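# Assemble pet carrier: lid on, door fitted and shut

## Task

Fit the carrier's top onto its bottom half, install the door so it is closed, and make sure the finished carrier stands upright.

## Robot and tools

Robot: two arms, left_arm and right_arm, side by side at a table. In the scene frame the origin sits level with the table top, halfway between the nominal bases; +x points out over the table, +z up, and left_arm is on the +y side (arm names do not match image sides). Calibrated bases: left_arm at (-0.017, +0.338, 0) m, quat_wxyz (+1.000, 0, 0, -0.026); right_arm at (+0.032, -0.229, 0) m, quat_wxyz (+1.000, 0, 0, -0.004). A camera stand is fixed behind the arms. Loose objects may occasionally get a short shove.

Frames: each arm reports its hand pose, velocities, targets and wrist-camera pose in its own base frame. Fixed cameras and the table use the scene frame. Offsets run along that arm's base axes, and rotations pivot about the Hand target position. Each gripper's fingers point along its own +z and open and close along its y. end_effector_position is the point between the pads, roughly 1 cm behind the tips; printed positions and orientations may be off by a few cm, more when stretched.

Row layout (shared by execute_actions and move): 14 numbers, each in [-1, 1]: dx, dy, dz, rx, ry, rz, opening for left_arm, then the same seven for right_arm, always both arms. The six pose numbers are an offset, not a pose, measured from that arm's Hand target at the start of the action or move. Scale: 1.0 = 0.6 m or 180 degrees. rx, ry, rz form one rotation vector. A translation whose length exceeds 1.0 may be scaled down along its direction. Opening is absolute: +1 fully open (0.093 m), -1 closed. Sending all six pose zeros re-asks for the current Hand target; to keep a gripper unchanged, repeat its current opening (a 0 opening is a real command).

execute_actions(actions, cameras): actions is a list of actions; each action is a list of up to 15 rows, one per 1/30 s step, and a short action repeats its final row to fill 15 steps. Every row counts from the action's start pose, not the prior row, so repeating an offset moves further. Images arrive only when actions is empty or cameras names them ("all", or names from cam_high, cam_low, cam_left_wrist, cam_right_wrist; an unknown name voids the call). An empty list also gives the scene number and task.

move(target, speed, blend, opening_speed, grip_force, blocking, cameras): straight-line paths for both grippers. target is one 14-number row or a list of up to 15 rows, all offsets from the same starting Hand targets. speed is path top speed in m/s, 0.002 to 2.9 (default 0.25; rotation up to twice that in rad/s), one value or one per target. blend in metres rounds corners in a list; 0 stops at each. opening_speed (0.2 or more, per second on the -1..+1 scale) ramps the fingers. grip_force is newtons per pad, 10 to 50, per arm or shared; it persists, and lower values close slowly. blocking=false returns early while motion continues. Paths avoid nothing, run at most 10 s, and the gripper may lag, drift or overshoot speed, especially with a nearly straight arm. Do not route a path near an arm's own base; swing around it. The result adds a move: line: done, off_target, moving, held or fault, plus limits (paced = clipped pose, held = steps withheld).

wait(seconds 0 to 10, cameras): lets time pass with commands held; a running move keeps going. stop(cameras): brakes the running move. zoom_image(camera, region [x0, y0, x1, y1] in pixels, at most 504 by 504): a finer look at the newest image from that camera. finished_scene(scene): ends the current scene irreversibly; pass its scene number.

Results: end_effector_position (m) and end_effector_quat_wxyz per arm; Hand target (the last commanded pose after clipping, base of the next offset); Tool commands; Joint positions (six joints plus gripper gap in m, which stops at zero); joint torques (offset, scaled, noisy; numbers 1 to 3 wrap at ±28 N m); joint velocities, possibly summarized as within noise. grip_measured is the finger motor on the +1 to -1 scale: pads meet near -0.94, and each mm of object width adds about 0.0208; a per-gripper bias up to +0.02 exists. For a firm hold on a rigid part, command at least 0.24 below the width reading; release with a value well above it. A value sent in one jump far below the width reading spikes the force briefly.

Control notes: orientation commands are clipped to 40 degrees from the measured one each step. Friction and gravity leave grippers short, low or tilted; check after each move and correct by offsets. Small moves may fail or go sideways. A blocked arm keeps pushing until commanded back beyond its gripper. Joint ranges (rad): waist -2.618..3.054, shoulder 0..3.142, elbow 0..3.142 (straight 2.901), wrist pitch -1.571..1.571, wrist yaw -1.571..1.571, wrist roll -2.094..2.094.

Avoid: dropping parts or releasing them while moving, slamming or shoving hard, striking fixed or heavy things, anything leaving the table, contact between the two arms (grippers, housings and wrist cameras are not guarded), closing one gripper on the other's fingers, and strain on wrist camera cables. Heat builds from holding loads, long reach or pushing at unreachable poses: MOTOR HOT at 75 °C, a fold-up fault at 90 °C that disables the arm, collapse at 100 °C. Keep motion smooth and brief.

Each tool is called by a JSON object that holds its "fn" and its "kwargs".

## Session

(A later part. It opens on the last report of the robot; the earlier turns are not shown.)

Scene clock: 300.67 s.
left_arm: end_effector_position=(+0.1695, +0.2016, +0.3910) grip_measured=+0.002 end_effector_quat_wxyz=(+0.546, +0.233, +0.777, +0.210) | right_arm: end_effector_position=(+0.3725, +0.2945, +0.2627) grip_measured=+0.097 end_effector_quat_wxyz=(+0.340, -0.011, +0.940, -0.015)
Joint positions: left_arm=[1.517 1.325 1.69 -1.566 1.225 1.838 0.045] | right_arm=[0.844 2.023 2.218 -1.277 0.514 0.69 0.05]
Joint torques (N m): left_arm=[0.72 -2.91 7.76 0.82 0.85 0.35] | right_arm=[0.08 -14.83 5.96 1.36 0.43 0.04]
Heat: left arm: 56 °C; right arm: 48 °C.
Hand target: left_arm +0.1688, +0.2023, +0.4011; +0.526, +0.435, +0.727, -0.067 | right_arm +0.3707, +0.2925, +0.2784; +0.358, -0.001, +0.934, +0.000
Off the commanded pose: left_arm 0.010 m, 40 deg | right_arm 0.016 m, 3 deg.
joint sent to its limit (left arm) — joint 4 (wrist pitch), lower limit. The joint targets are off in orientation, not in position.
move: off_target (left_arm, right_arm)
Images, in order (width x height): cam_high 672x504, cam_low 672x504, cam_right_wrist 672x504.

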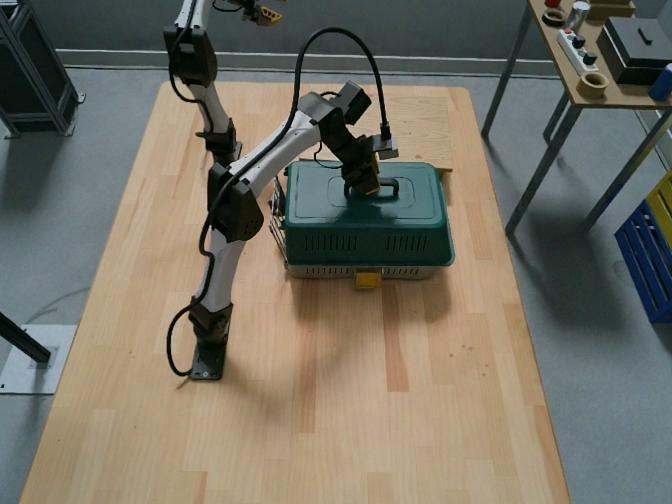

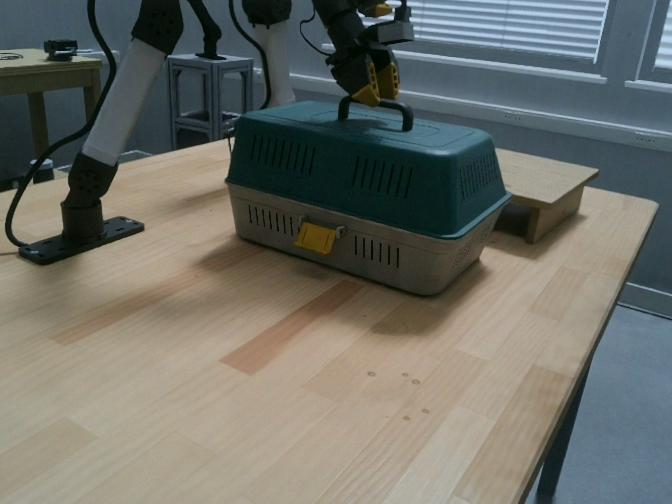

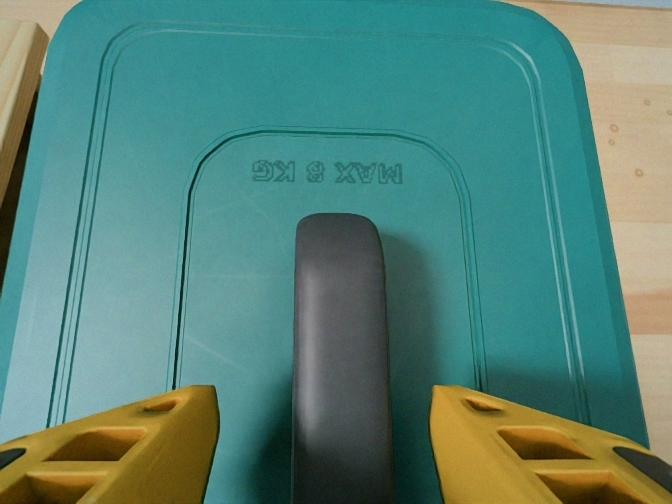

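{"fn": "move", "kwargs": {"target": [[0.18,-0.33,0,0.02,0.13,0.1,-1,0,0,0,0,0,0,0.1],[0.06,-0.65,0,0.039,0.259,0.196,-1,0,0,0,0,0,0,0.1]], "speed": 0.2, "blend": 0.03, "cameras": ["all"]}}

Scene clock: 318.37 s.
left_arm: end_effector_position=(+0.2040, -0.1889, +0.3935) grip_measured=-0.982 end_effector_quat_wxyz=(+0.322, +0.185, +0.918, -0.139) | right_arm: end_effector_position=(+0.3726, +0.2946, +0.2628) grip_measured=+0.097 end_effector_quat_wxyz=(+0.340, -0.011, +0.940, -0.015)
Joint positions: left_arm=[-0.84 1.391 2.091 -1.568 -0.153 -0.387 0] | right_arm=[0.844 2.023 2.218 -1.276 0.514 0.69 0.05]
Joint torques (N m): left_arm=[-0.2 -3.19 6.89 1.68 -0.23 -0.02] | right_arm=[0.1 -14.84 5.94 1.36 0.43 0.04]
Heat: left arm: 56 °C; right arm: 47 °C.
Hand target: left_arm +0.2049, -0.1878, +0.4011; +0.169, +0.169, +0.970, -0.030 | right_arm +0.3708, +0.2926, +0.2784; +0.358, -0.001, +0.934, +0.000
Off the commanded pose: left_arm 0.008 m, 22 deg | right_arm 0.016 m, 3 deg.
joint sent to its limit (left arm) — joint 4 (wrist pitch), lower limit. The joint targets are off in orientation, not in position.
move: off_target (left_arm, right_arm)

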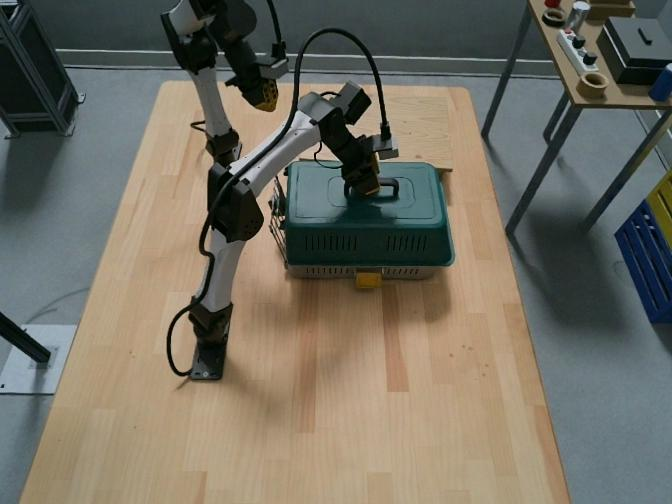

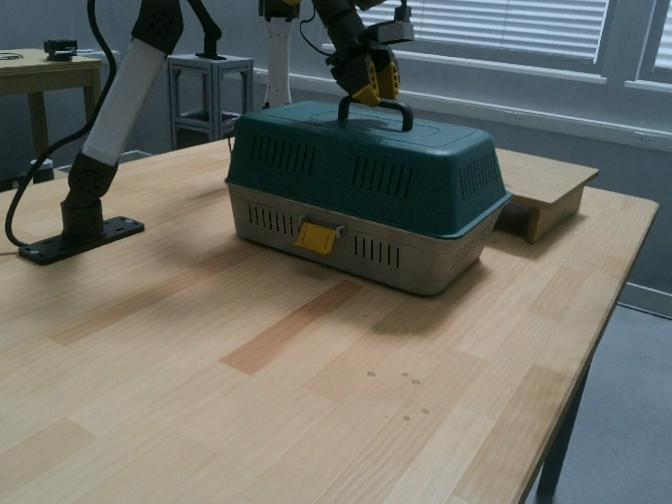

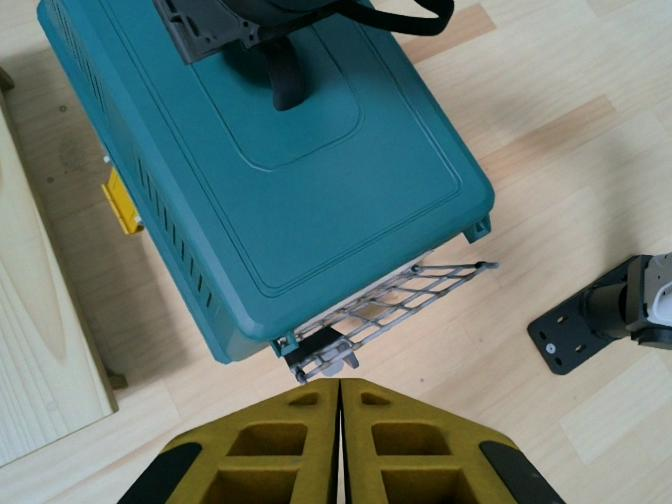

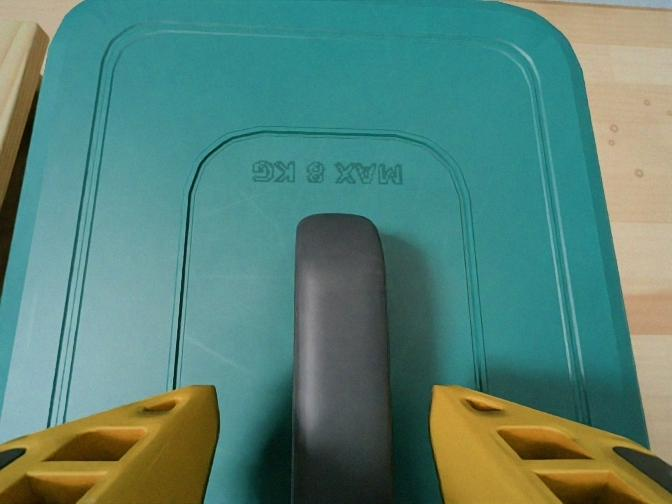

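{"fn": "zoom_image", "kwargs": {"camera": "cam_left_wrist", "region": [250, 200, 520, 400]}}

Scaled by 1.867 from the camera's 672x504 image, which has a finer 960x720 frame.

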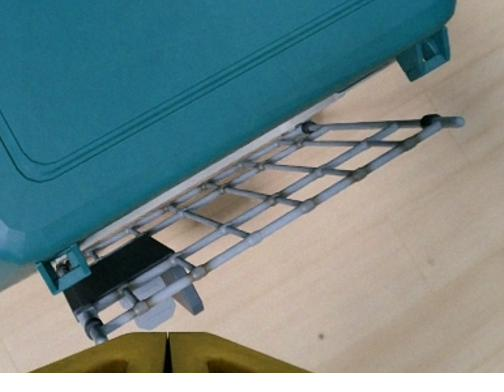

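{"fn": "move", "kwargs": {"target": [[0,0,0,0,0,0,-1,0.002,-0.008,-0.065,0,0,0,0.1],[0,0,0,0,0,0,-1,0.002,-0.008,-0.065,0,0,0,-1],[0,0,0,0,0,0,-1,0.006,-0.008,0.01,0,-0.015,0,-1]], "speed": 0.1, "opening_speed": 0.6, "cameras": ["cam_left_wrist","cam_high","cam_low"]}}

{"fn": "zoom_image", "kwargs": {"camera": "cam_low", "region": [205, 30, 525, 290]}}

Scene clock: 327.37 s.
left_arm: end_effector_position=(+0.2040, -0.1889, +0.3935) grip_measured=-0.982 end_effector_quat_wxyz=(+0.322, +0.184, +0.918, -0.139) | right_arm: end_effector_position=(+0.3641, +0.2844, +0.2563) grip_measured=-0.615 end_effector_quat_wxyz=(+0.340, -0.014, +0.940, -0.019)
Joint positions: left_arm=[-0.84 1.391 2.091 -1.568 -0.153 -0.387 0] | right_arm=[0.845 1.945 2.078 -1.218 0.518 0.684 0.016]
Joint torques (N m): left_arm=[-0.25 -3.15 6.71 1.64 -0.24 0.01] | right_arm=[-0.25 -11.85 11.73 1.47 0.68 -0.13]
Heat: left arm: 56 °C; right arm: 48 °C.
Hand target: left_arm +0.2049, -0.1878, +0.4011; +0.169, +0.170, +0.970, -0.030 | right_arm +0.3743, +0.2877, +0.2843; +0.380, +0.000, +0.925, +0.000
Off the commanded pose: left_arm 0.008 m, 22 deg | right_arm 0.030 m, 6 deg.
joint sent to its limit (left arm) — joint 4 (wrist pitch), lower limit. The joint targets are off in orientation, not in position.
move: off_target (left_arm, right_arm)
Images, in order (width x height): cam_high 672x504, cam_low 672x504, cam_left_wrist 672x504.

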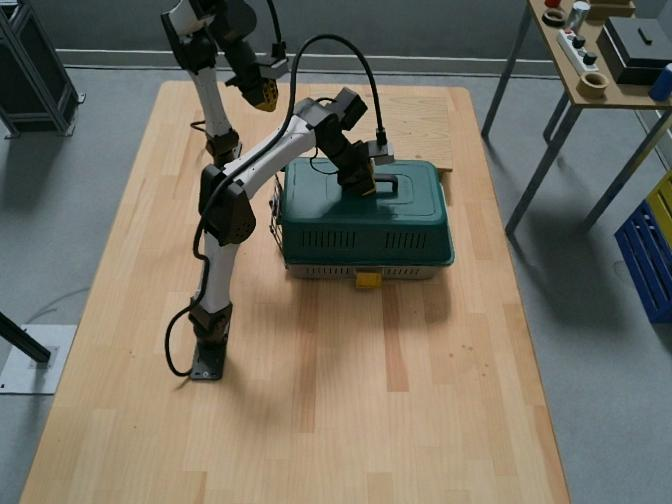

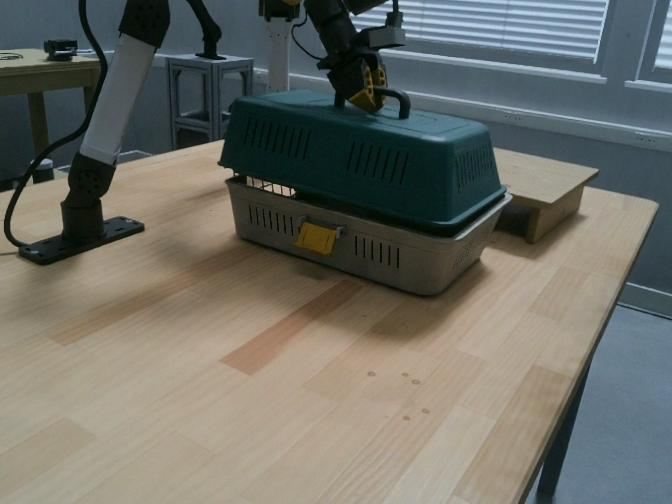

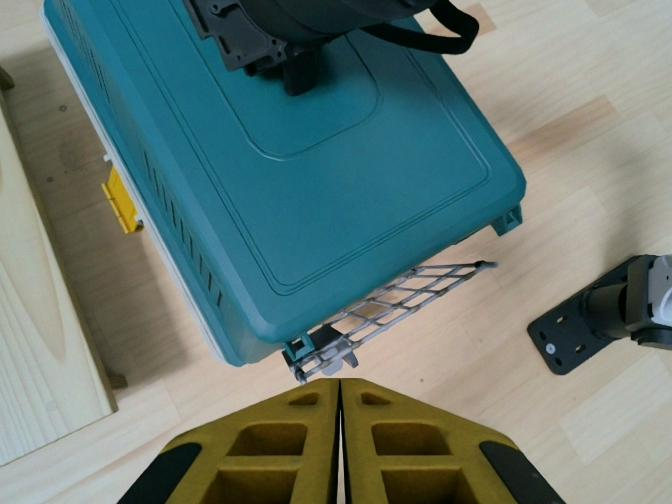

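Scaled by 1.575 from the camera's 672x504 image, which has a finer 960x720 frame.

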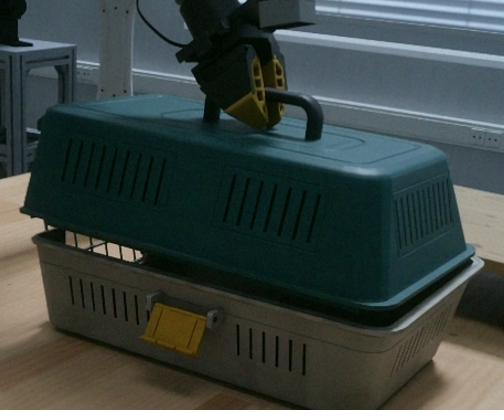

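{"fn": "move", "kwargs": {"target": [0,0,0,0,0,0,-1,0.022,0.018,0.06,0,-0.012,0.003,-1], "speed": 0.1, "cameras": ["cam_left_wrist","cam_high","cam_low"]}}

{"fn": "zoom_image", "kwargs": {"camera": "cam_low", "region": [205, 30, 525, 290]}}

{"fn": "zoom_image", "kwargs": {"camera": "cam_left_wrist", "region": [250, 180, 530, 400]}}

{"fn": "zoom_image", "kwargs": {"camera": "cam_high", "region": [250, 140, 490, 320]}}

Scene clock: 332.67 s.
left_arm: end_effector_position=(+0.2040, -0.1889, +0.3935) grip_measured=-0.982 end_effector_quat_wxyz=(+0.322, +0.184, +0.918, -0.139) | right_arm: end_effector_position=(+0.3788, +0.2978, +0.2927) grip_measured=-0.616 end_effector_quat_wxyz=(+0.357, -0.021, +0.934, -0.015)
Joint positions: left_arm=[-0.84 1.391 2.091 -1.568 -0.153 -0.387 0] | right_arm=[0.845 2.111 2.469 -1.403 0.532 0.654 0.016]
Joint torques (N m): left_arm=[-0.21 -3.19 6.71 1.66 -0.24 0.01] | right_arm=[-0.24 -12.52 11.21 1.57 0.72 -0.12]
Heat: left arm: 57 °C; right arm: 48 °C.
Hand target: left_arm +0.2049, -0.1878, +0.4011; +0.169, +0.170, +0.970, -0.030 | right_arm +0.3875, +0.2986, +0.3203; +0.397, -0.005, +0.918, +0.002
Off the commanded pose: left_arm 0.008 m, 22 deg | right_arm 0.029 m, 6 deg.
joint sent to its limit (left arm) — joint 4 (wrist pitch), lower limit. The joint targets are off in orientation, not in position.
move: off_target (left_arm, right_arm)
Images, in order (width x height): cam_high 672x504, cam_low 672x504, cam_left_wrist 672x504.

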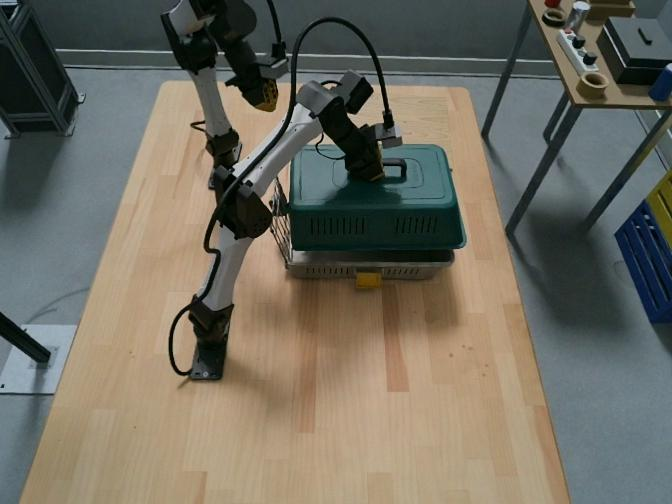

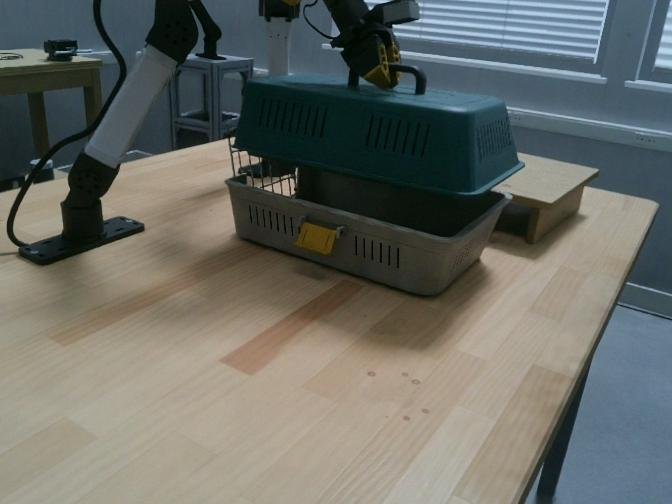

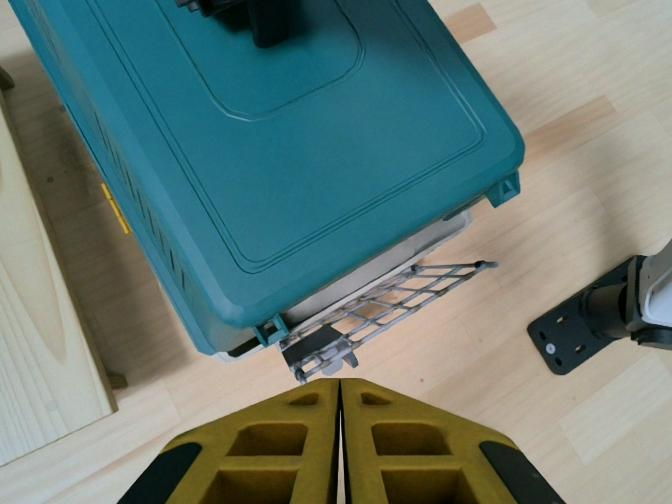

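Scaled by 1.575 from the camera's 672x504 image, which has a finer 960x720 frame.

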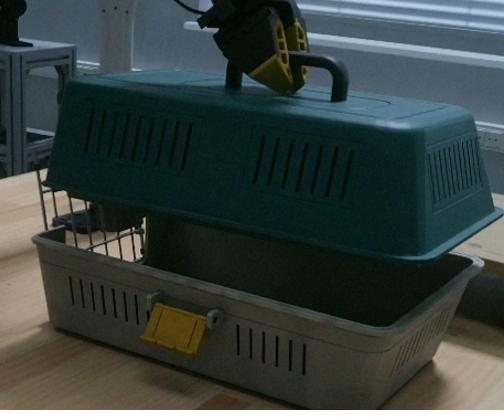

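Scaled by 1.800 from the camera's 672x504 image, which has a finer 960x720 frame.

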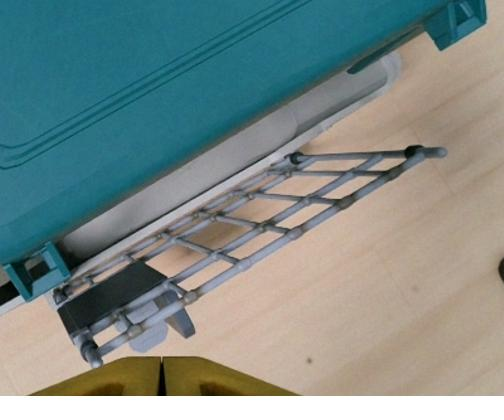

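Scaled by 2.100 from the camera's 672x504 image, which has a finer 960x720 frame.

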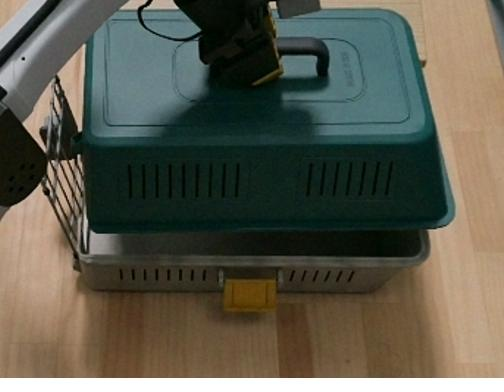

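{"fn": "move", "kwargs": {"target": [[-0.14,-0.01,-0.15,0,0,0,-1,0,0,0,0,0,0,-1],[-0.14,-0.01,-0.36,0,0,0,-1,0,0,0,0,0,0,-1]], "speed": 0.12, "blend": 0.02, "cameras": ["cam_left_wrist","cam_high","cam_low"]}}

{"fn": "zoom_image", "kwargs": {"camera": "cam_low", "region": [150, 30, 390, 210]}}

{"fn": "zoom_image", "kwargs": {"camera": "cam_high", "region": [200, 100, 380, 300]}}

Scene clock: 347.53 s.
left_arm: end_effector_position=(+0.1195, -0.1917, +0.1815) grip_measured=-0.982 end_effector_quat_wxyz=(+0.156, +0.178, +0.971, -0.016) | right_arm: end_effector_position=(+0.3786, +0.2976, +0.2925) grip_measured=-0.616 end_effector_quat_wxyz=(+0.356, -0.021, +0.934, -0.015)
Joint positions: left_arm=[-1.196 1.219 1.19 -1.345 -0.247 -0.809 0] | right_arm=[0.845 2.111 2.469 -1.404 0.532 0.654 0.016]
Joint torques (N m): left_arm=[-0.35 -5.27 5.48 1.06 -0.3 -0.03] | right_arm=[-0.25 -12.52 11.26 1.57 0.72 -0.12]
Heat: left arm: 56 °C; right arm: 48 °C.
Hand target: left_arm +0.1208, -0.1938, +0.1852; +0.169, +0.170, +0.970, -0.030 | right_arm +0.3875, +0.2986, +0.3203; +0.397, -0.005, +0.918, +0.002
Off the commanded pose: left_arm 0.004 m, 2 deg | right_arm 0.029 m, 6 deg.
move: off_target (right_arm)
Images, in order (width x height): cam_high 672x504, cam_low 672x504, cam_left_wrist 672x504.

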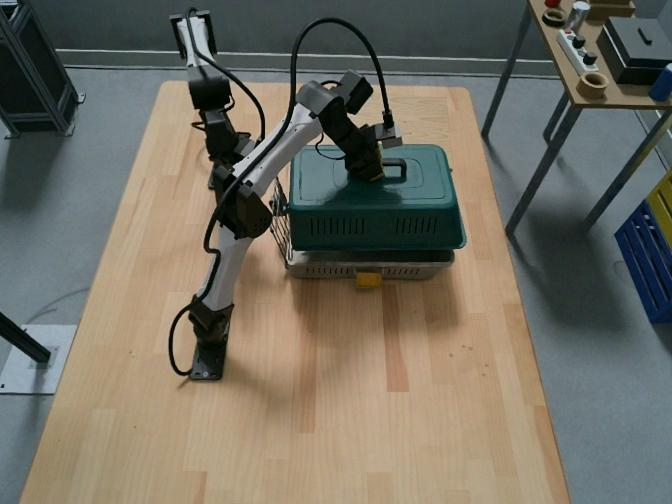

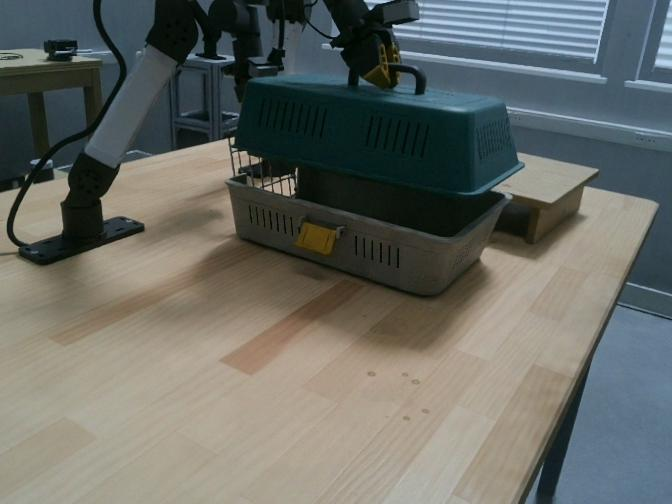

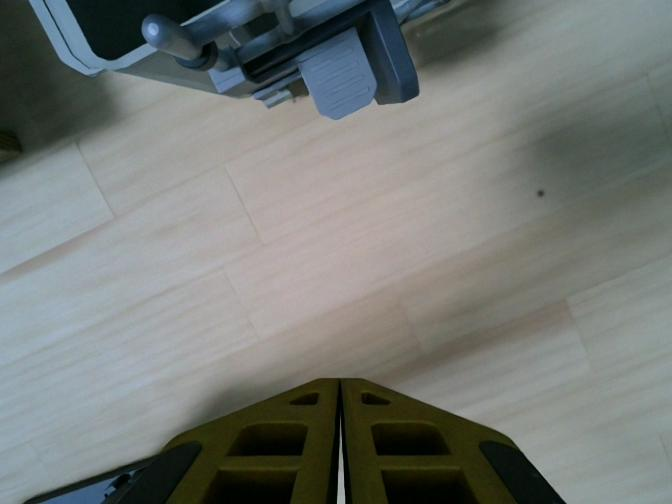

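Scaled by 2.100 from the camera's 672x504 image, which has a finer 960x720 frame.

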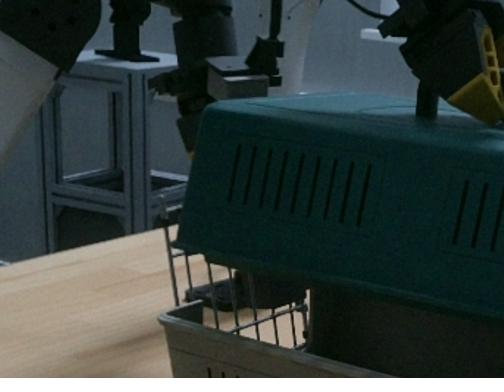

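Scaled by 2.520 from the camera's 672x504 image, which has a finer 960x720 frame.

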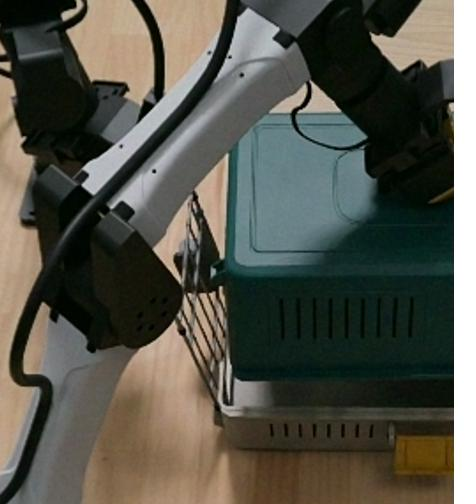

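{"fn": "move", "kwargs": {"target": [[0,0.055,0,0,0,0,-1,0,0,0,0,0,0,-1],[0.06,0.055,0,0,0,0,-1,0,0,0,0,0,0,-1]], "speed": 0.08, "blend": 0.01, "cameras": ["cam_left_wrist","cam_high"]}}

{"fn": "zoom_image", "kwargs": {"camera": "cam_high", "region": [200, 100, 380, 300]}}

Scene clock: 357.33 s.
left_arm: end_effector_position=(+0.1523, -0.1542, +0.1811) grip_measured=-0.982 end_effector_quat_wxyz=(+0.162, +0.166, +0.972, -0.018) | right_arm: end_effector_position=(+0.3786, +0.2976, +0.2925) grip_measured=-0.616 end_effector_quat_wxyz=(+0.356, -0.021, +0.934, -0.015)
Joint positions: left_arm=[-0.946 1.129 1.129 -1.308 -0.2 -0.581 0] | right_arm=[0.845 2.111 2.469 -1.404 0.532 0.654 0.016]
Joint torques (N m): left_arm=[0.61 -2.17 7.21 1.14 0.01 0.3] | right_arm=[-0.27 -12.49 11.26 1.56 0.73 -0.12]
Heat: left arm: 55 °C; right arm: 49 °C.
Hand target: left_arm +0.1568, -0.1608, +0.1852; +0.169, +0.170, +0.970, -0.030 | right_arm +0.3875, +0.2986, +0.3203; +0.397, -0.005, +0.918, +0.002
Off the commanded pose: left_arm 0.009 m, 2 deg | right_arm 0.029 m, 6 deg.
move: off_target (right_arm)
Images, in order (width x height): cam_high 672x504, cam_left_wrist 672x504.

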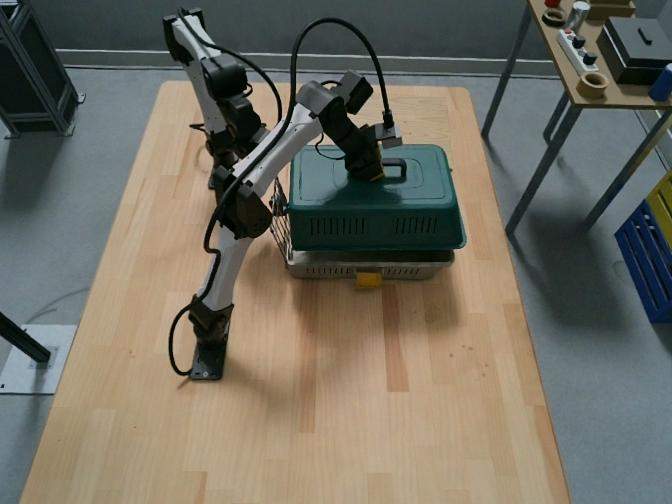

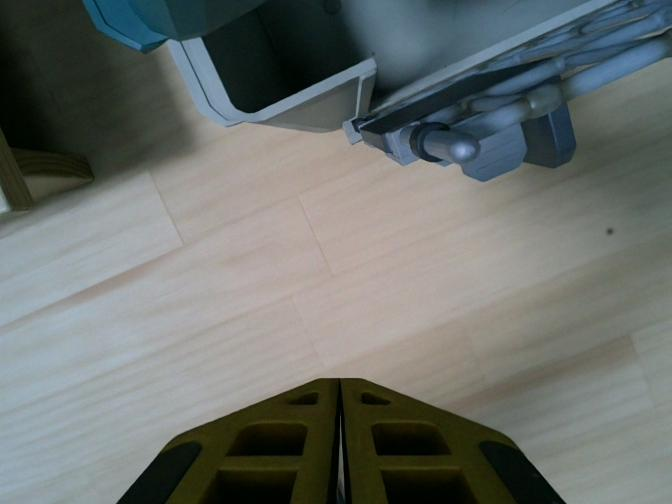

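Scaled by 2.520 from the camera's 672x504 image, which has a finer 960x720 frame.

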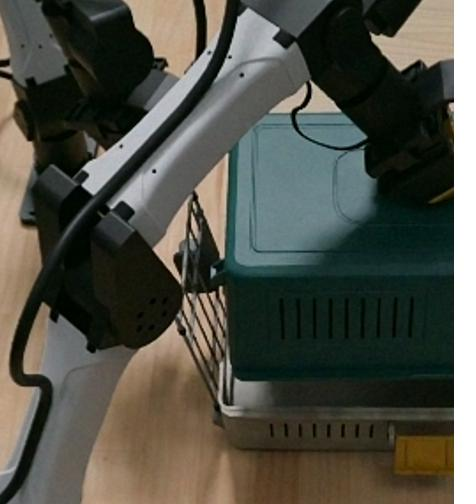

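{"fn": "move", "kwargs": {"target": [[-0.075,-0.02,0,0,0,0,-1,0,0,0,0,0,0,-1],[-0.065,-0.19,0,0,0,0,-1,0,0,0,0,0,0,-1]], "speed": 0.08, "blend": 0.01, "cameras": ["cam_left_wrist","cam_high","cam_low"]}}

{"fn": "zoom_image", "kwargs": {"camera": "cam_low", "region": [150, 30, 390, 210]}}

Scene clock: 367.60 s.
left_arm: end_effector_position=(+0.1135, -0.2645, +0.1765) grip_measured=-0.982 end_effector_quat_wxyz=(+0.153, +0.180, +0.972, -0.015) | right_arm: end_effector_position=(+0.3786, +0.2976, +0.2925) grip_measured=-0.616 end_effector_quat_wxyz=(+0.356, -0.021, +0.934, -0.015)
Joint positions: left_arm=[-1.319 1.482 1.375 -1.303 -0.264 -0.931 0] | right_arm=[0.845 2.111 2.469 -1.404 0.532 0.654 0.016]
Joint torques (N m): left_arm=[-0.32 -5.09 8.91 0.84 -0.41 -0.08] | right_arm=[-0.27 -12.49 11.28 1.56 0.72 -0.12]
Heat: left arm: 55 °C; right arm: 49 °C.
Hand target: left_arm +0.1178, -0.2748, +0.1851; +0.170, +0.170, +0.970, -0.030 | right_arm +0.3875, +0.2986, +0.3203; +0.397, -0.005, +0.918, +0.002
Off the commanded pose: left_arm 0.014 m, 3 deg | right_arm 0.029 m, 6 deg.
move: off_target (left_arm, right_arm)
Images, in order (width x height): cam_high 672x504, cam_low 672x504, cam_left_wrist 672x504.

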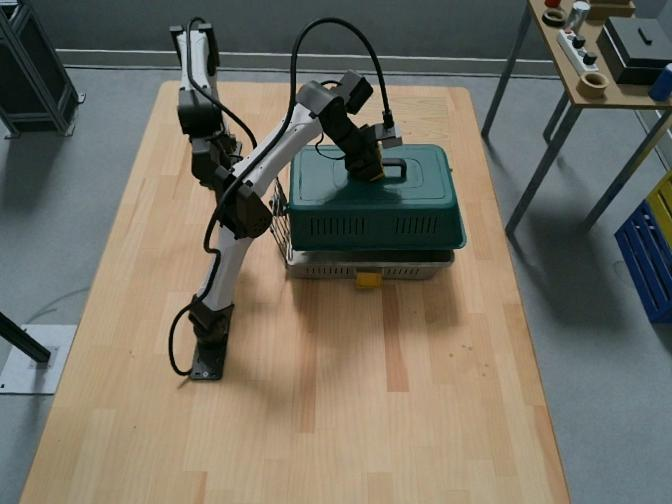

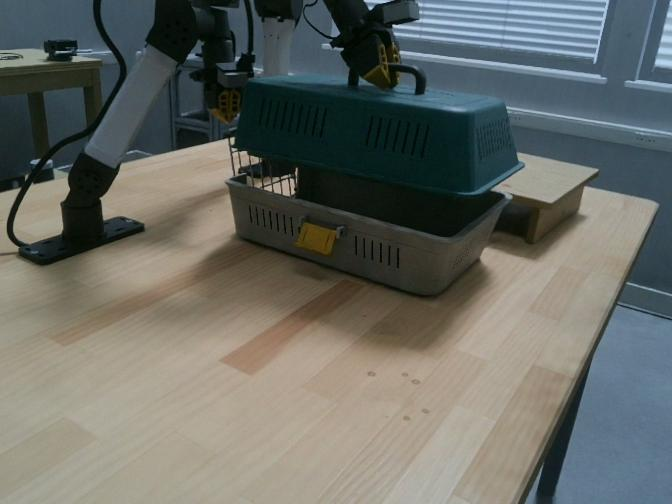

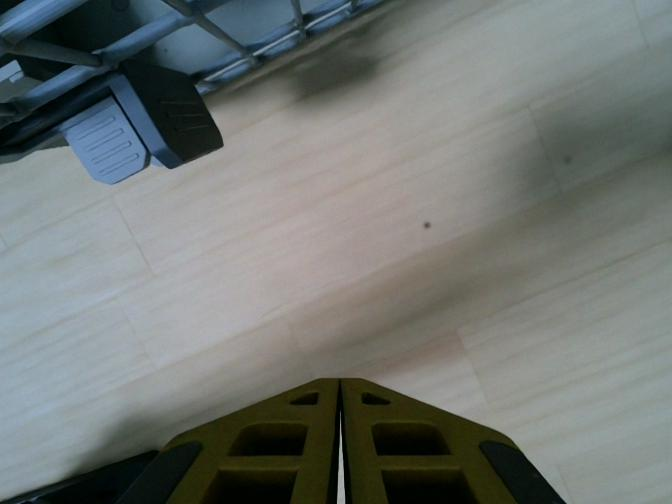

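Scaled by 2.100 from the camera's 672x504 image, which has a finer 960x720 frame.

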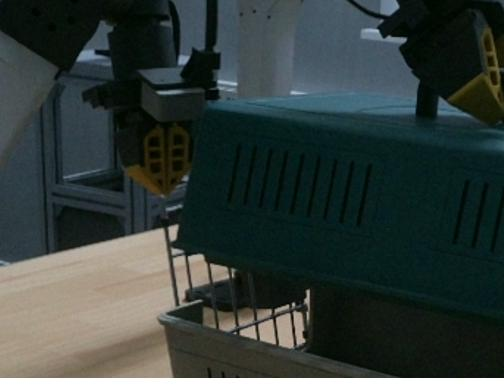

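{"fn": "move", "kwargs": {"target": [-0.03,0.02,0.03,-0.14,0.05,0.414,-1,0,0,0,0,0,0,-1], "speed": 0.2, "cameras": ["cam_left_wrist","cam_high","cam_low"]}}

{"fn": "zoom_image", "kwargs": {"camera": "cam_low", "region": [150, 30, 390, 210]}}

Scene clock: 376.73 s.
left_arm: end_effector_position=(+0.0991, -0.2601, +0.1925) grip_measured=-0.982 end_effector_quat_wxyz=(+0.061, -0.378, +0.917, -0.108) | right_arm: end_effector_position=(+0.3786, +0.2976, +0.2925) grip_measured=-0.616 end_effector_quat_wxyz=(+0.356, -0.021, +0.934, -0.015)
Joint positions: left_arm=[-1.295 1.428 1.401 -1.342 -0.146 -2.062 0] | right_arm=[0.845 2.111 2.469 -1.404 0.532 0.654 0.016]
Joint torques (N m): left_arm=[0.68 -7.68 7.02 0.84 -0.12 0] | right_arm=[-0.27 -12.48 11.28 1.56 0.73 -0.12]
Heat: left arm: 56 °C; right arm: 50 °C.
Hand target: left_arm +0.0998, -0.2628, +0.2032; +0.113, -0.488, +0.856, -0.131 | right_arm +0.3875, +0.2986, +0.3203; +0.397, -0.005, +0.918, +0.002
Off the commanded pose: left_arm 0.011 m, 16 deg | right_arm 0.029 m, 6 deg.
joint sent to its limit (left arm) — joint 6 (wrist roll), lower limit. The joint targets are off in orientation, not in position.
move: off_target (left_arm, right_arm)
Images, in order (width x height): cam_high 672x504, cam_low 672x504, cam_left_wrist 672x504.

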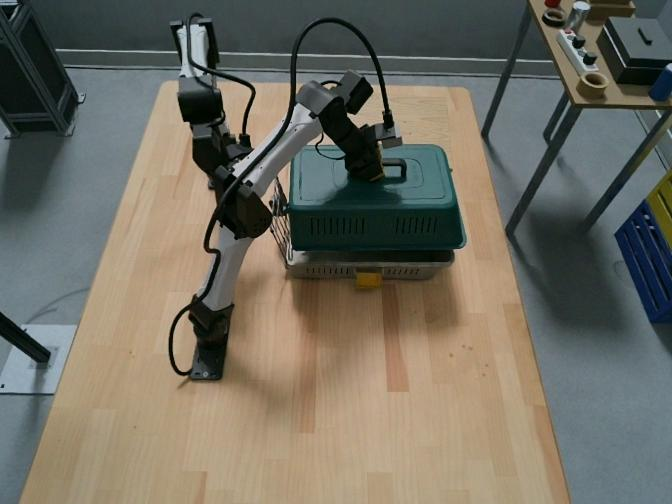

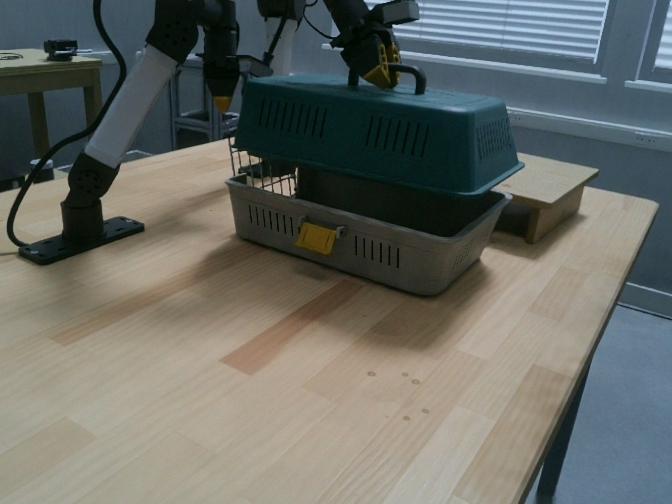

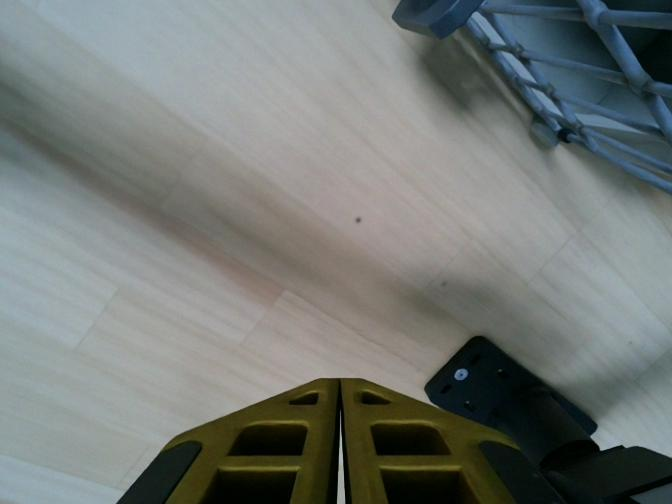

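Scaled by 2.100 from the camera's 672x504 image, which has a finer 960x720 frame.

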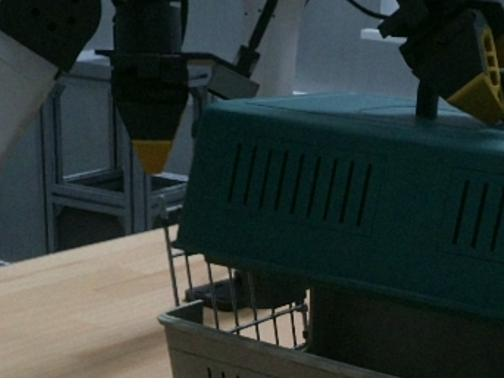

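{"fn": "move", "kwargs": {"target": [[0.0,0.0,0.02,0.2,-0.071,-0.586,-1,0,0,0,0,0,0,-1],[0,0,0.02,-0.243,0.086,0.712,-1,0,0,0,0,0,0,-1]], "speed": 0.5, "cameras": ["cam_left_wrist","cam_low"]}}

{"fn": "zoom_image", "kwargs": {"camera": "cam_low", "region": [150, 30, 390, 210]}}

Scene clock: 389.07 s.
left_arm: end_effector_position=(+0.0991, -0.2592, +0.2082) grip_measured=-0.982 end_effector_quat_wxyz=(+0.072, +0.975, +0.142, +0.152) | right_arm: end_effector_position=(+0.3786, +0.2976, +0.2925) grip_measured=-0.616 end_effector_quat_wxyz=(+0.356, -0.021, +0.934, -0.015)
Joint positions: left_arm=[-1.385 1.462 1.479 -1.426 -0.298 1.492 0] | right_arm=[0.845 2.111 2.469 -1.404 0.532 0.654 0.016]
Joint torques (N m): left_arm=[0.2 -5.04 8.05 0.6 -0.12 0.31] | right_arm=[-0.27 -12.45 11.29 1.57 0.72 -0.12]
Heat: left arm: 57 °C; right arm: 50 °C.
Hand target: left_arm +0.0998, -0.2628, +0.2151; +0.079, +0.976, +0.134, +0.154 | right_arm +0.3875, +0.2986, +0.3203; +0.397, -0.005, +0.918, +0.002
Off the commanded pose: left_arm 0.008 m, 1 deg | right_arm 0.029 m, 6 deg.
move: off_target (right_arm)
Images, in order (width x height): cam_low 672x504, cam_left_wrist 672x504.

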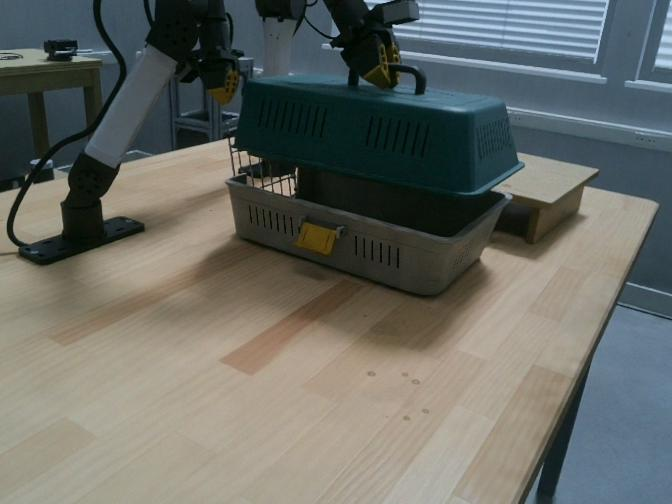

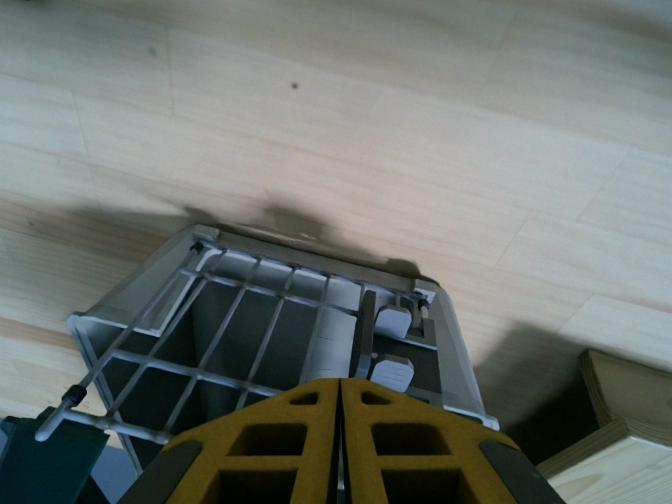

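Scaled by 2.100 from the camera's 672x504 image, which has a finer 960x720 frame.

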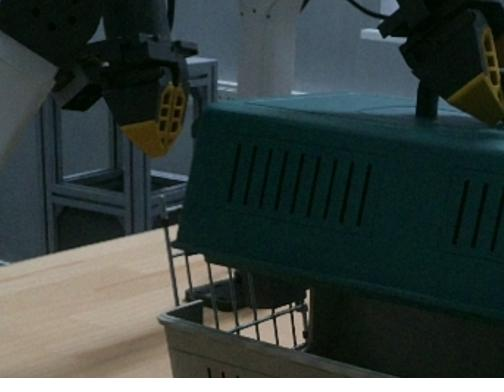

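{"fn": "zoom_image", "kwargs": {"camera": "cam_left_wrist", "region": [20, 210, 340, 470]}}

{"fn": "zoom_image", "kwargs": {"camera": "cam_left_wrist", "region": [330, 250, 510, 440]}}

Scaled by 1.575 from the camera's 672x504 image, which has a finer 960x720 frame.

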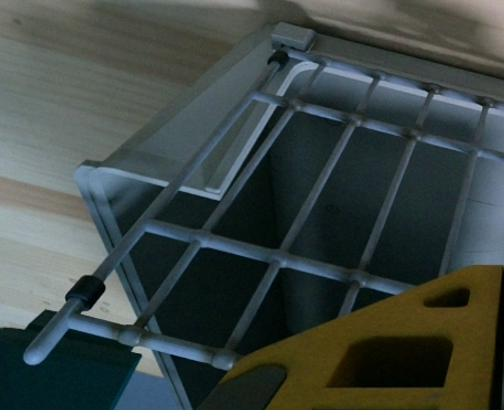

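Scaled by 2.653 from the camera's 672x504 image, which has a finer 960x720 frame.

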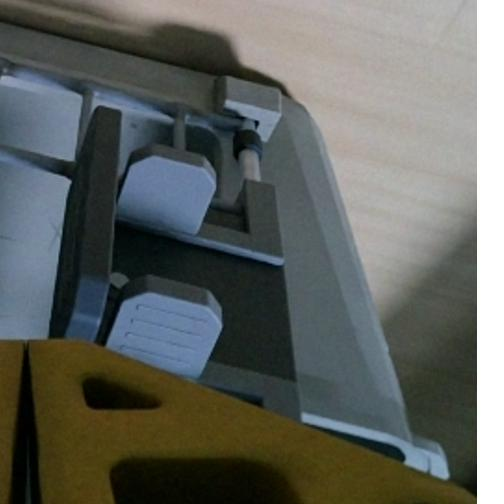

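{"fn": "move", "kwargs": {"target": [[-0.075,0.0,0,0,0,0,-1,0,0,0,0,0,0,-1],[-0.075,0,-0.1,0,0,0,-1,0,0,0,0,0,0,-1]], "speed": 0.1, "cameras": ["cam_left_wrist","cam_low","cam_high"]}}

{"fn": "zoom_image", "kwargs": {"camera": "cam_low", "region": [150, 30, 390, 210]}}

Scene clock: 420.87 s.
left_arm: end_effector_position=(+0.0539, -0.2610, +0.1480) grip_measured=-0.982 end_effector_quat_wxyz=(+0.055, +0.979, +0.126, +0.151) | right_arm: end_effector_position=(+0.3786, +0.2976, +0.2925) grip_measured=-0.616 end_effector_quat_wxyz=(+0.356, -0.021, +0.934, -0.015)
Joint positions: left_arm=[-1.564 1.462 1.244 -1.276 -0.314 1.334 0] | right_arm=[0.845 2.111 2.469 -1.404 0.532 0.654 0.016]
Joint torques (N m): left_arm=[-0.18 -8.47 5.41 0.67 -0.24 0.01] | right_arm=[-0.23 -12.51 11.32 1.56 0.73 -0.12]
Heat: left arm: 60 °C; right arm: 52 °C.
Hand target: left_arm +0.0548, -0.2628, +0.1551; +0.079, +0.976, +0.134, +0.154 | right_arm +0.3875, +0.2986, +0.3203; +0.397, -0.005, +0.918, +0.002
Off the commanded pose: left_arm 0.007 m, 3 deg | right_arm 0.029 m, 6 deg.
move: off_target (left_arm, right_arm)
Images, in order (width x height): cam_high 672x504, cam_low 672x504, cam_left_wrist 672x504.

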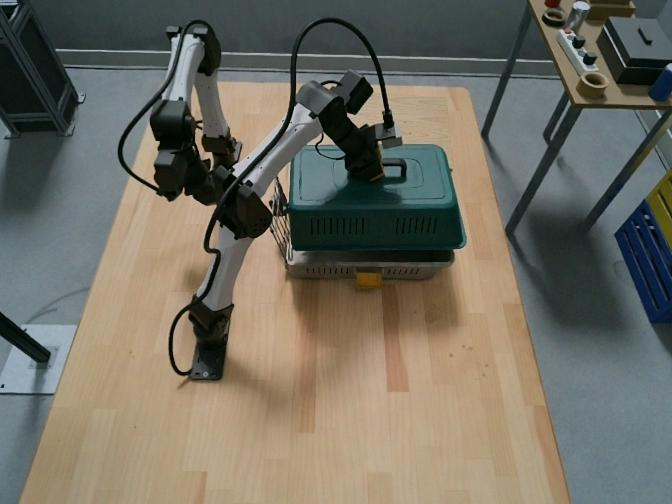

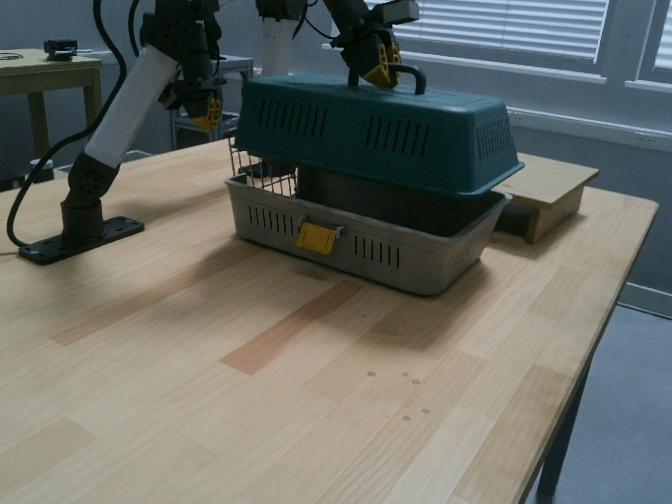

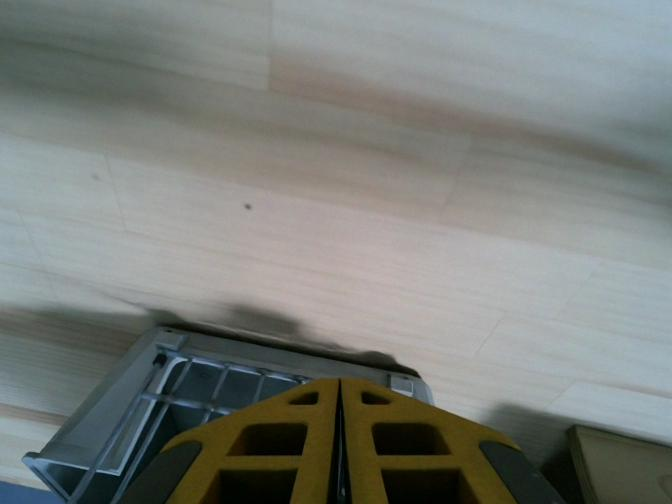

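Scaled by 2.100 from the camera's 672x504 image, which has a finer 960x720 frame.

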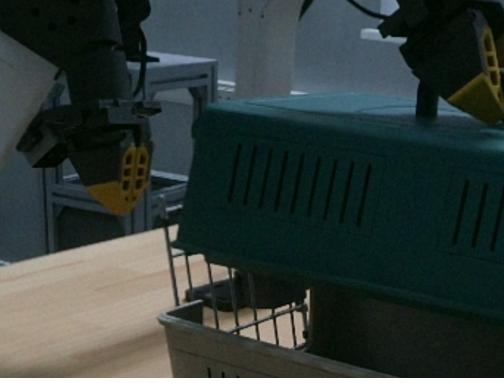

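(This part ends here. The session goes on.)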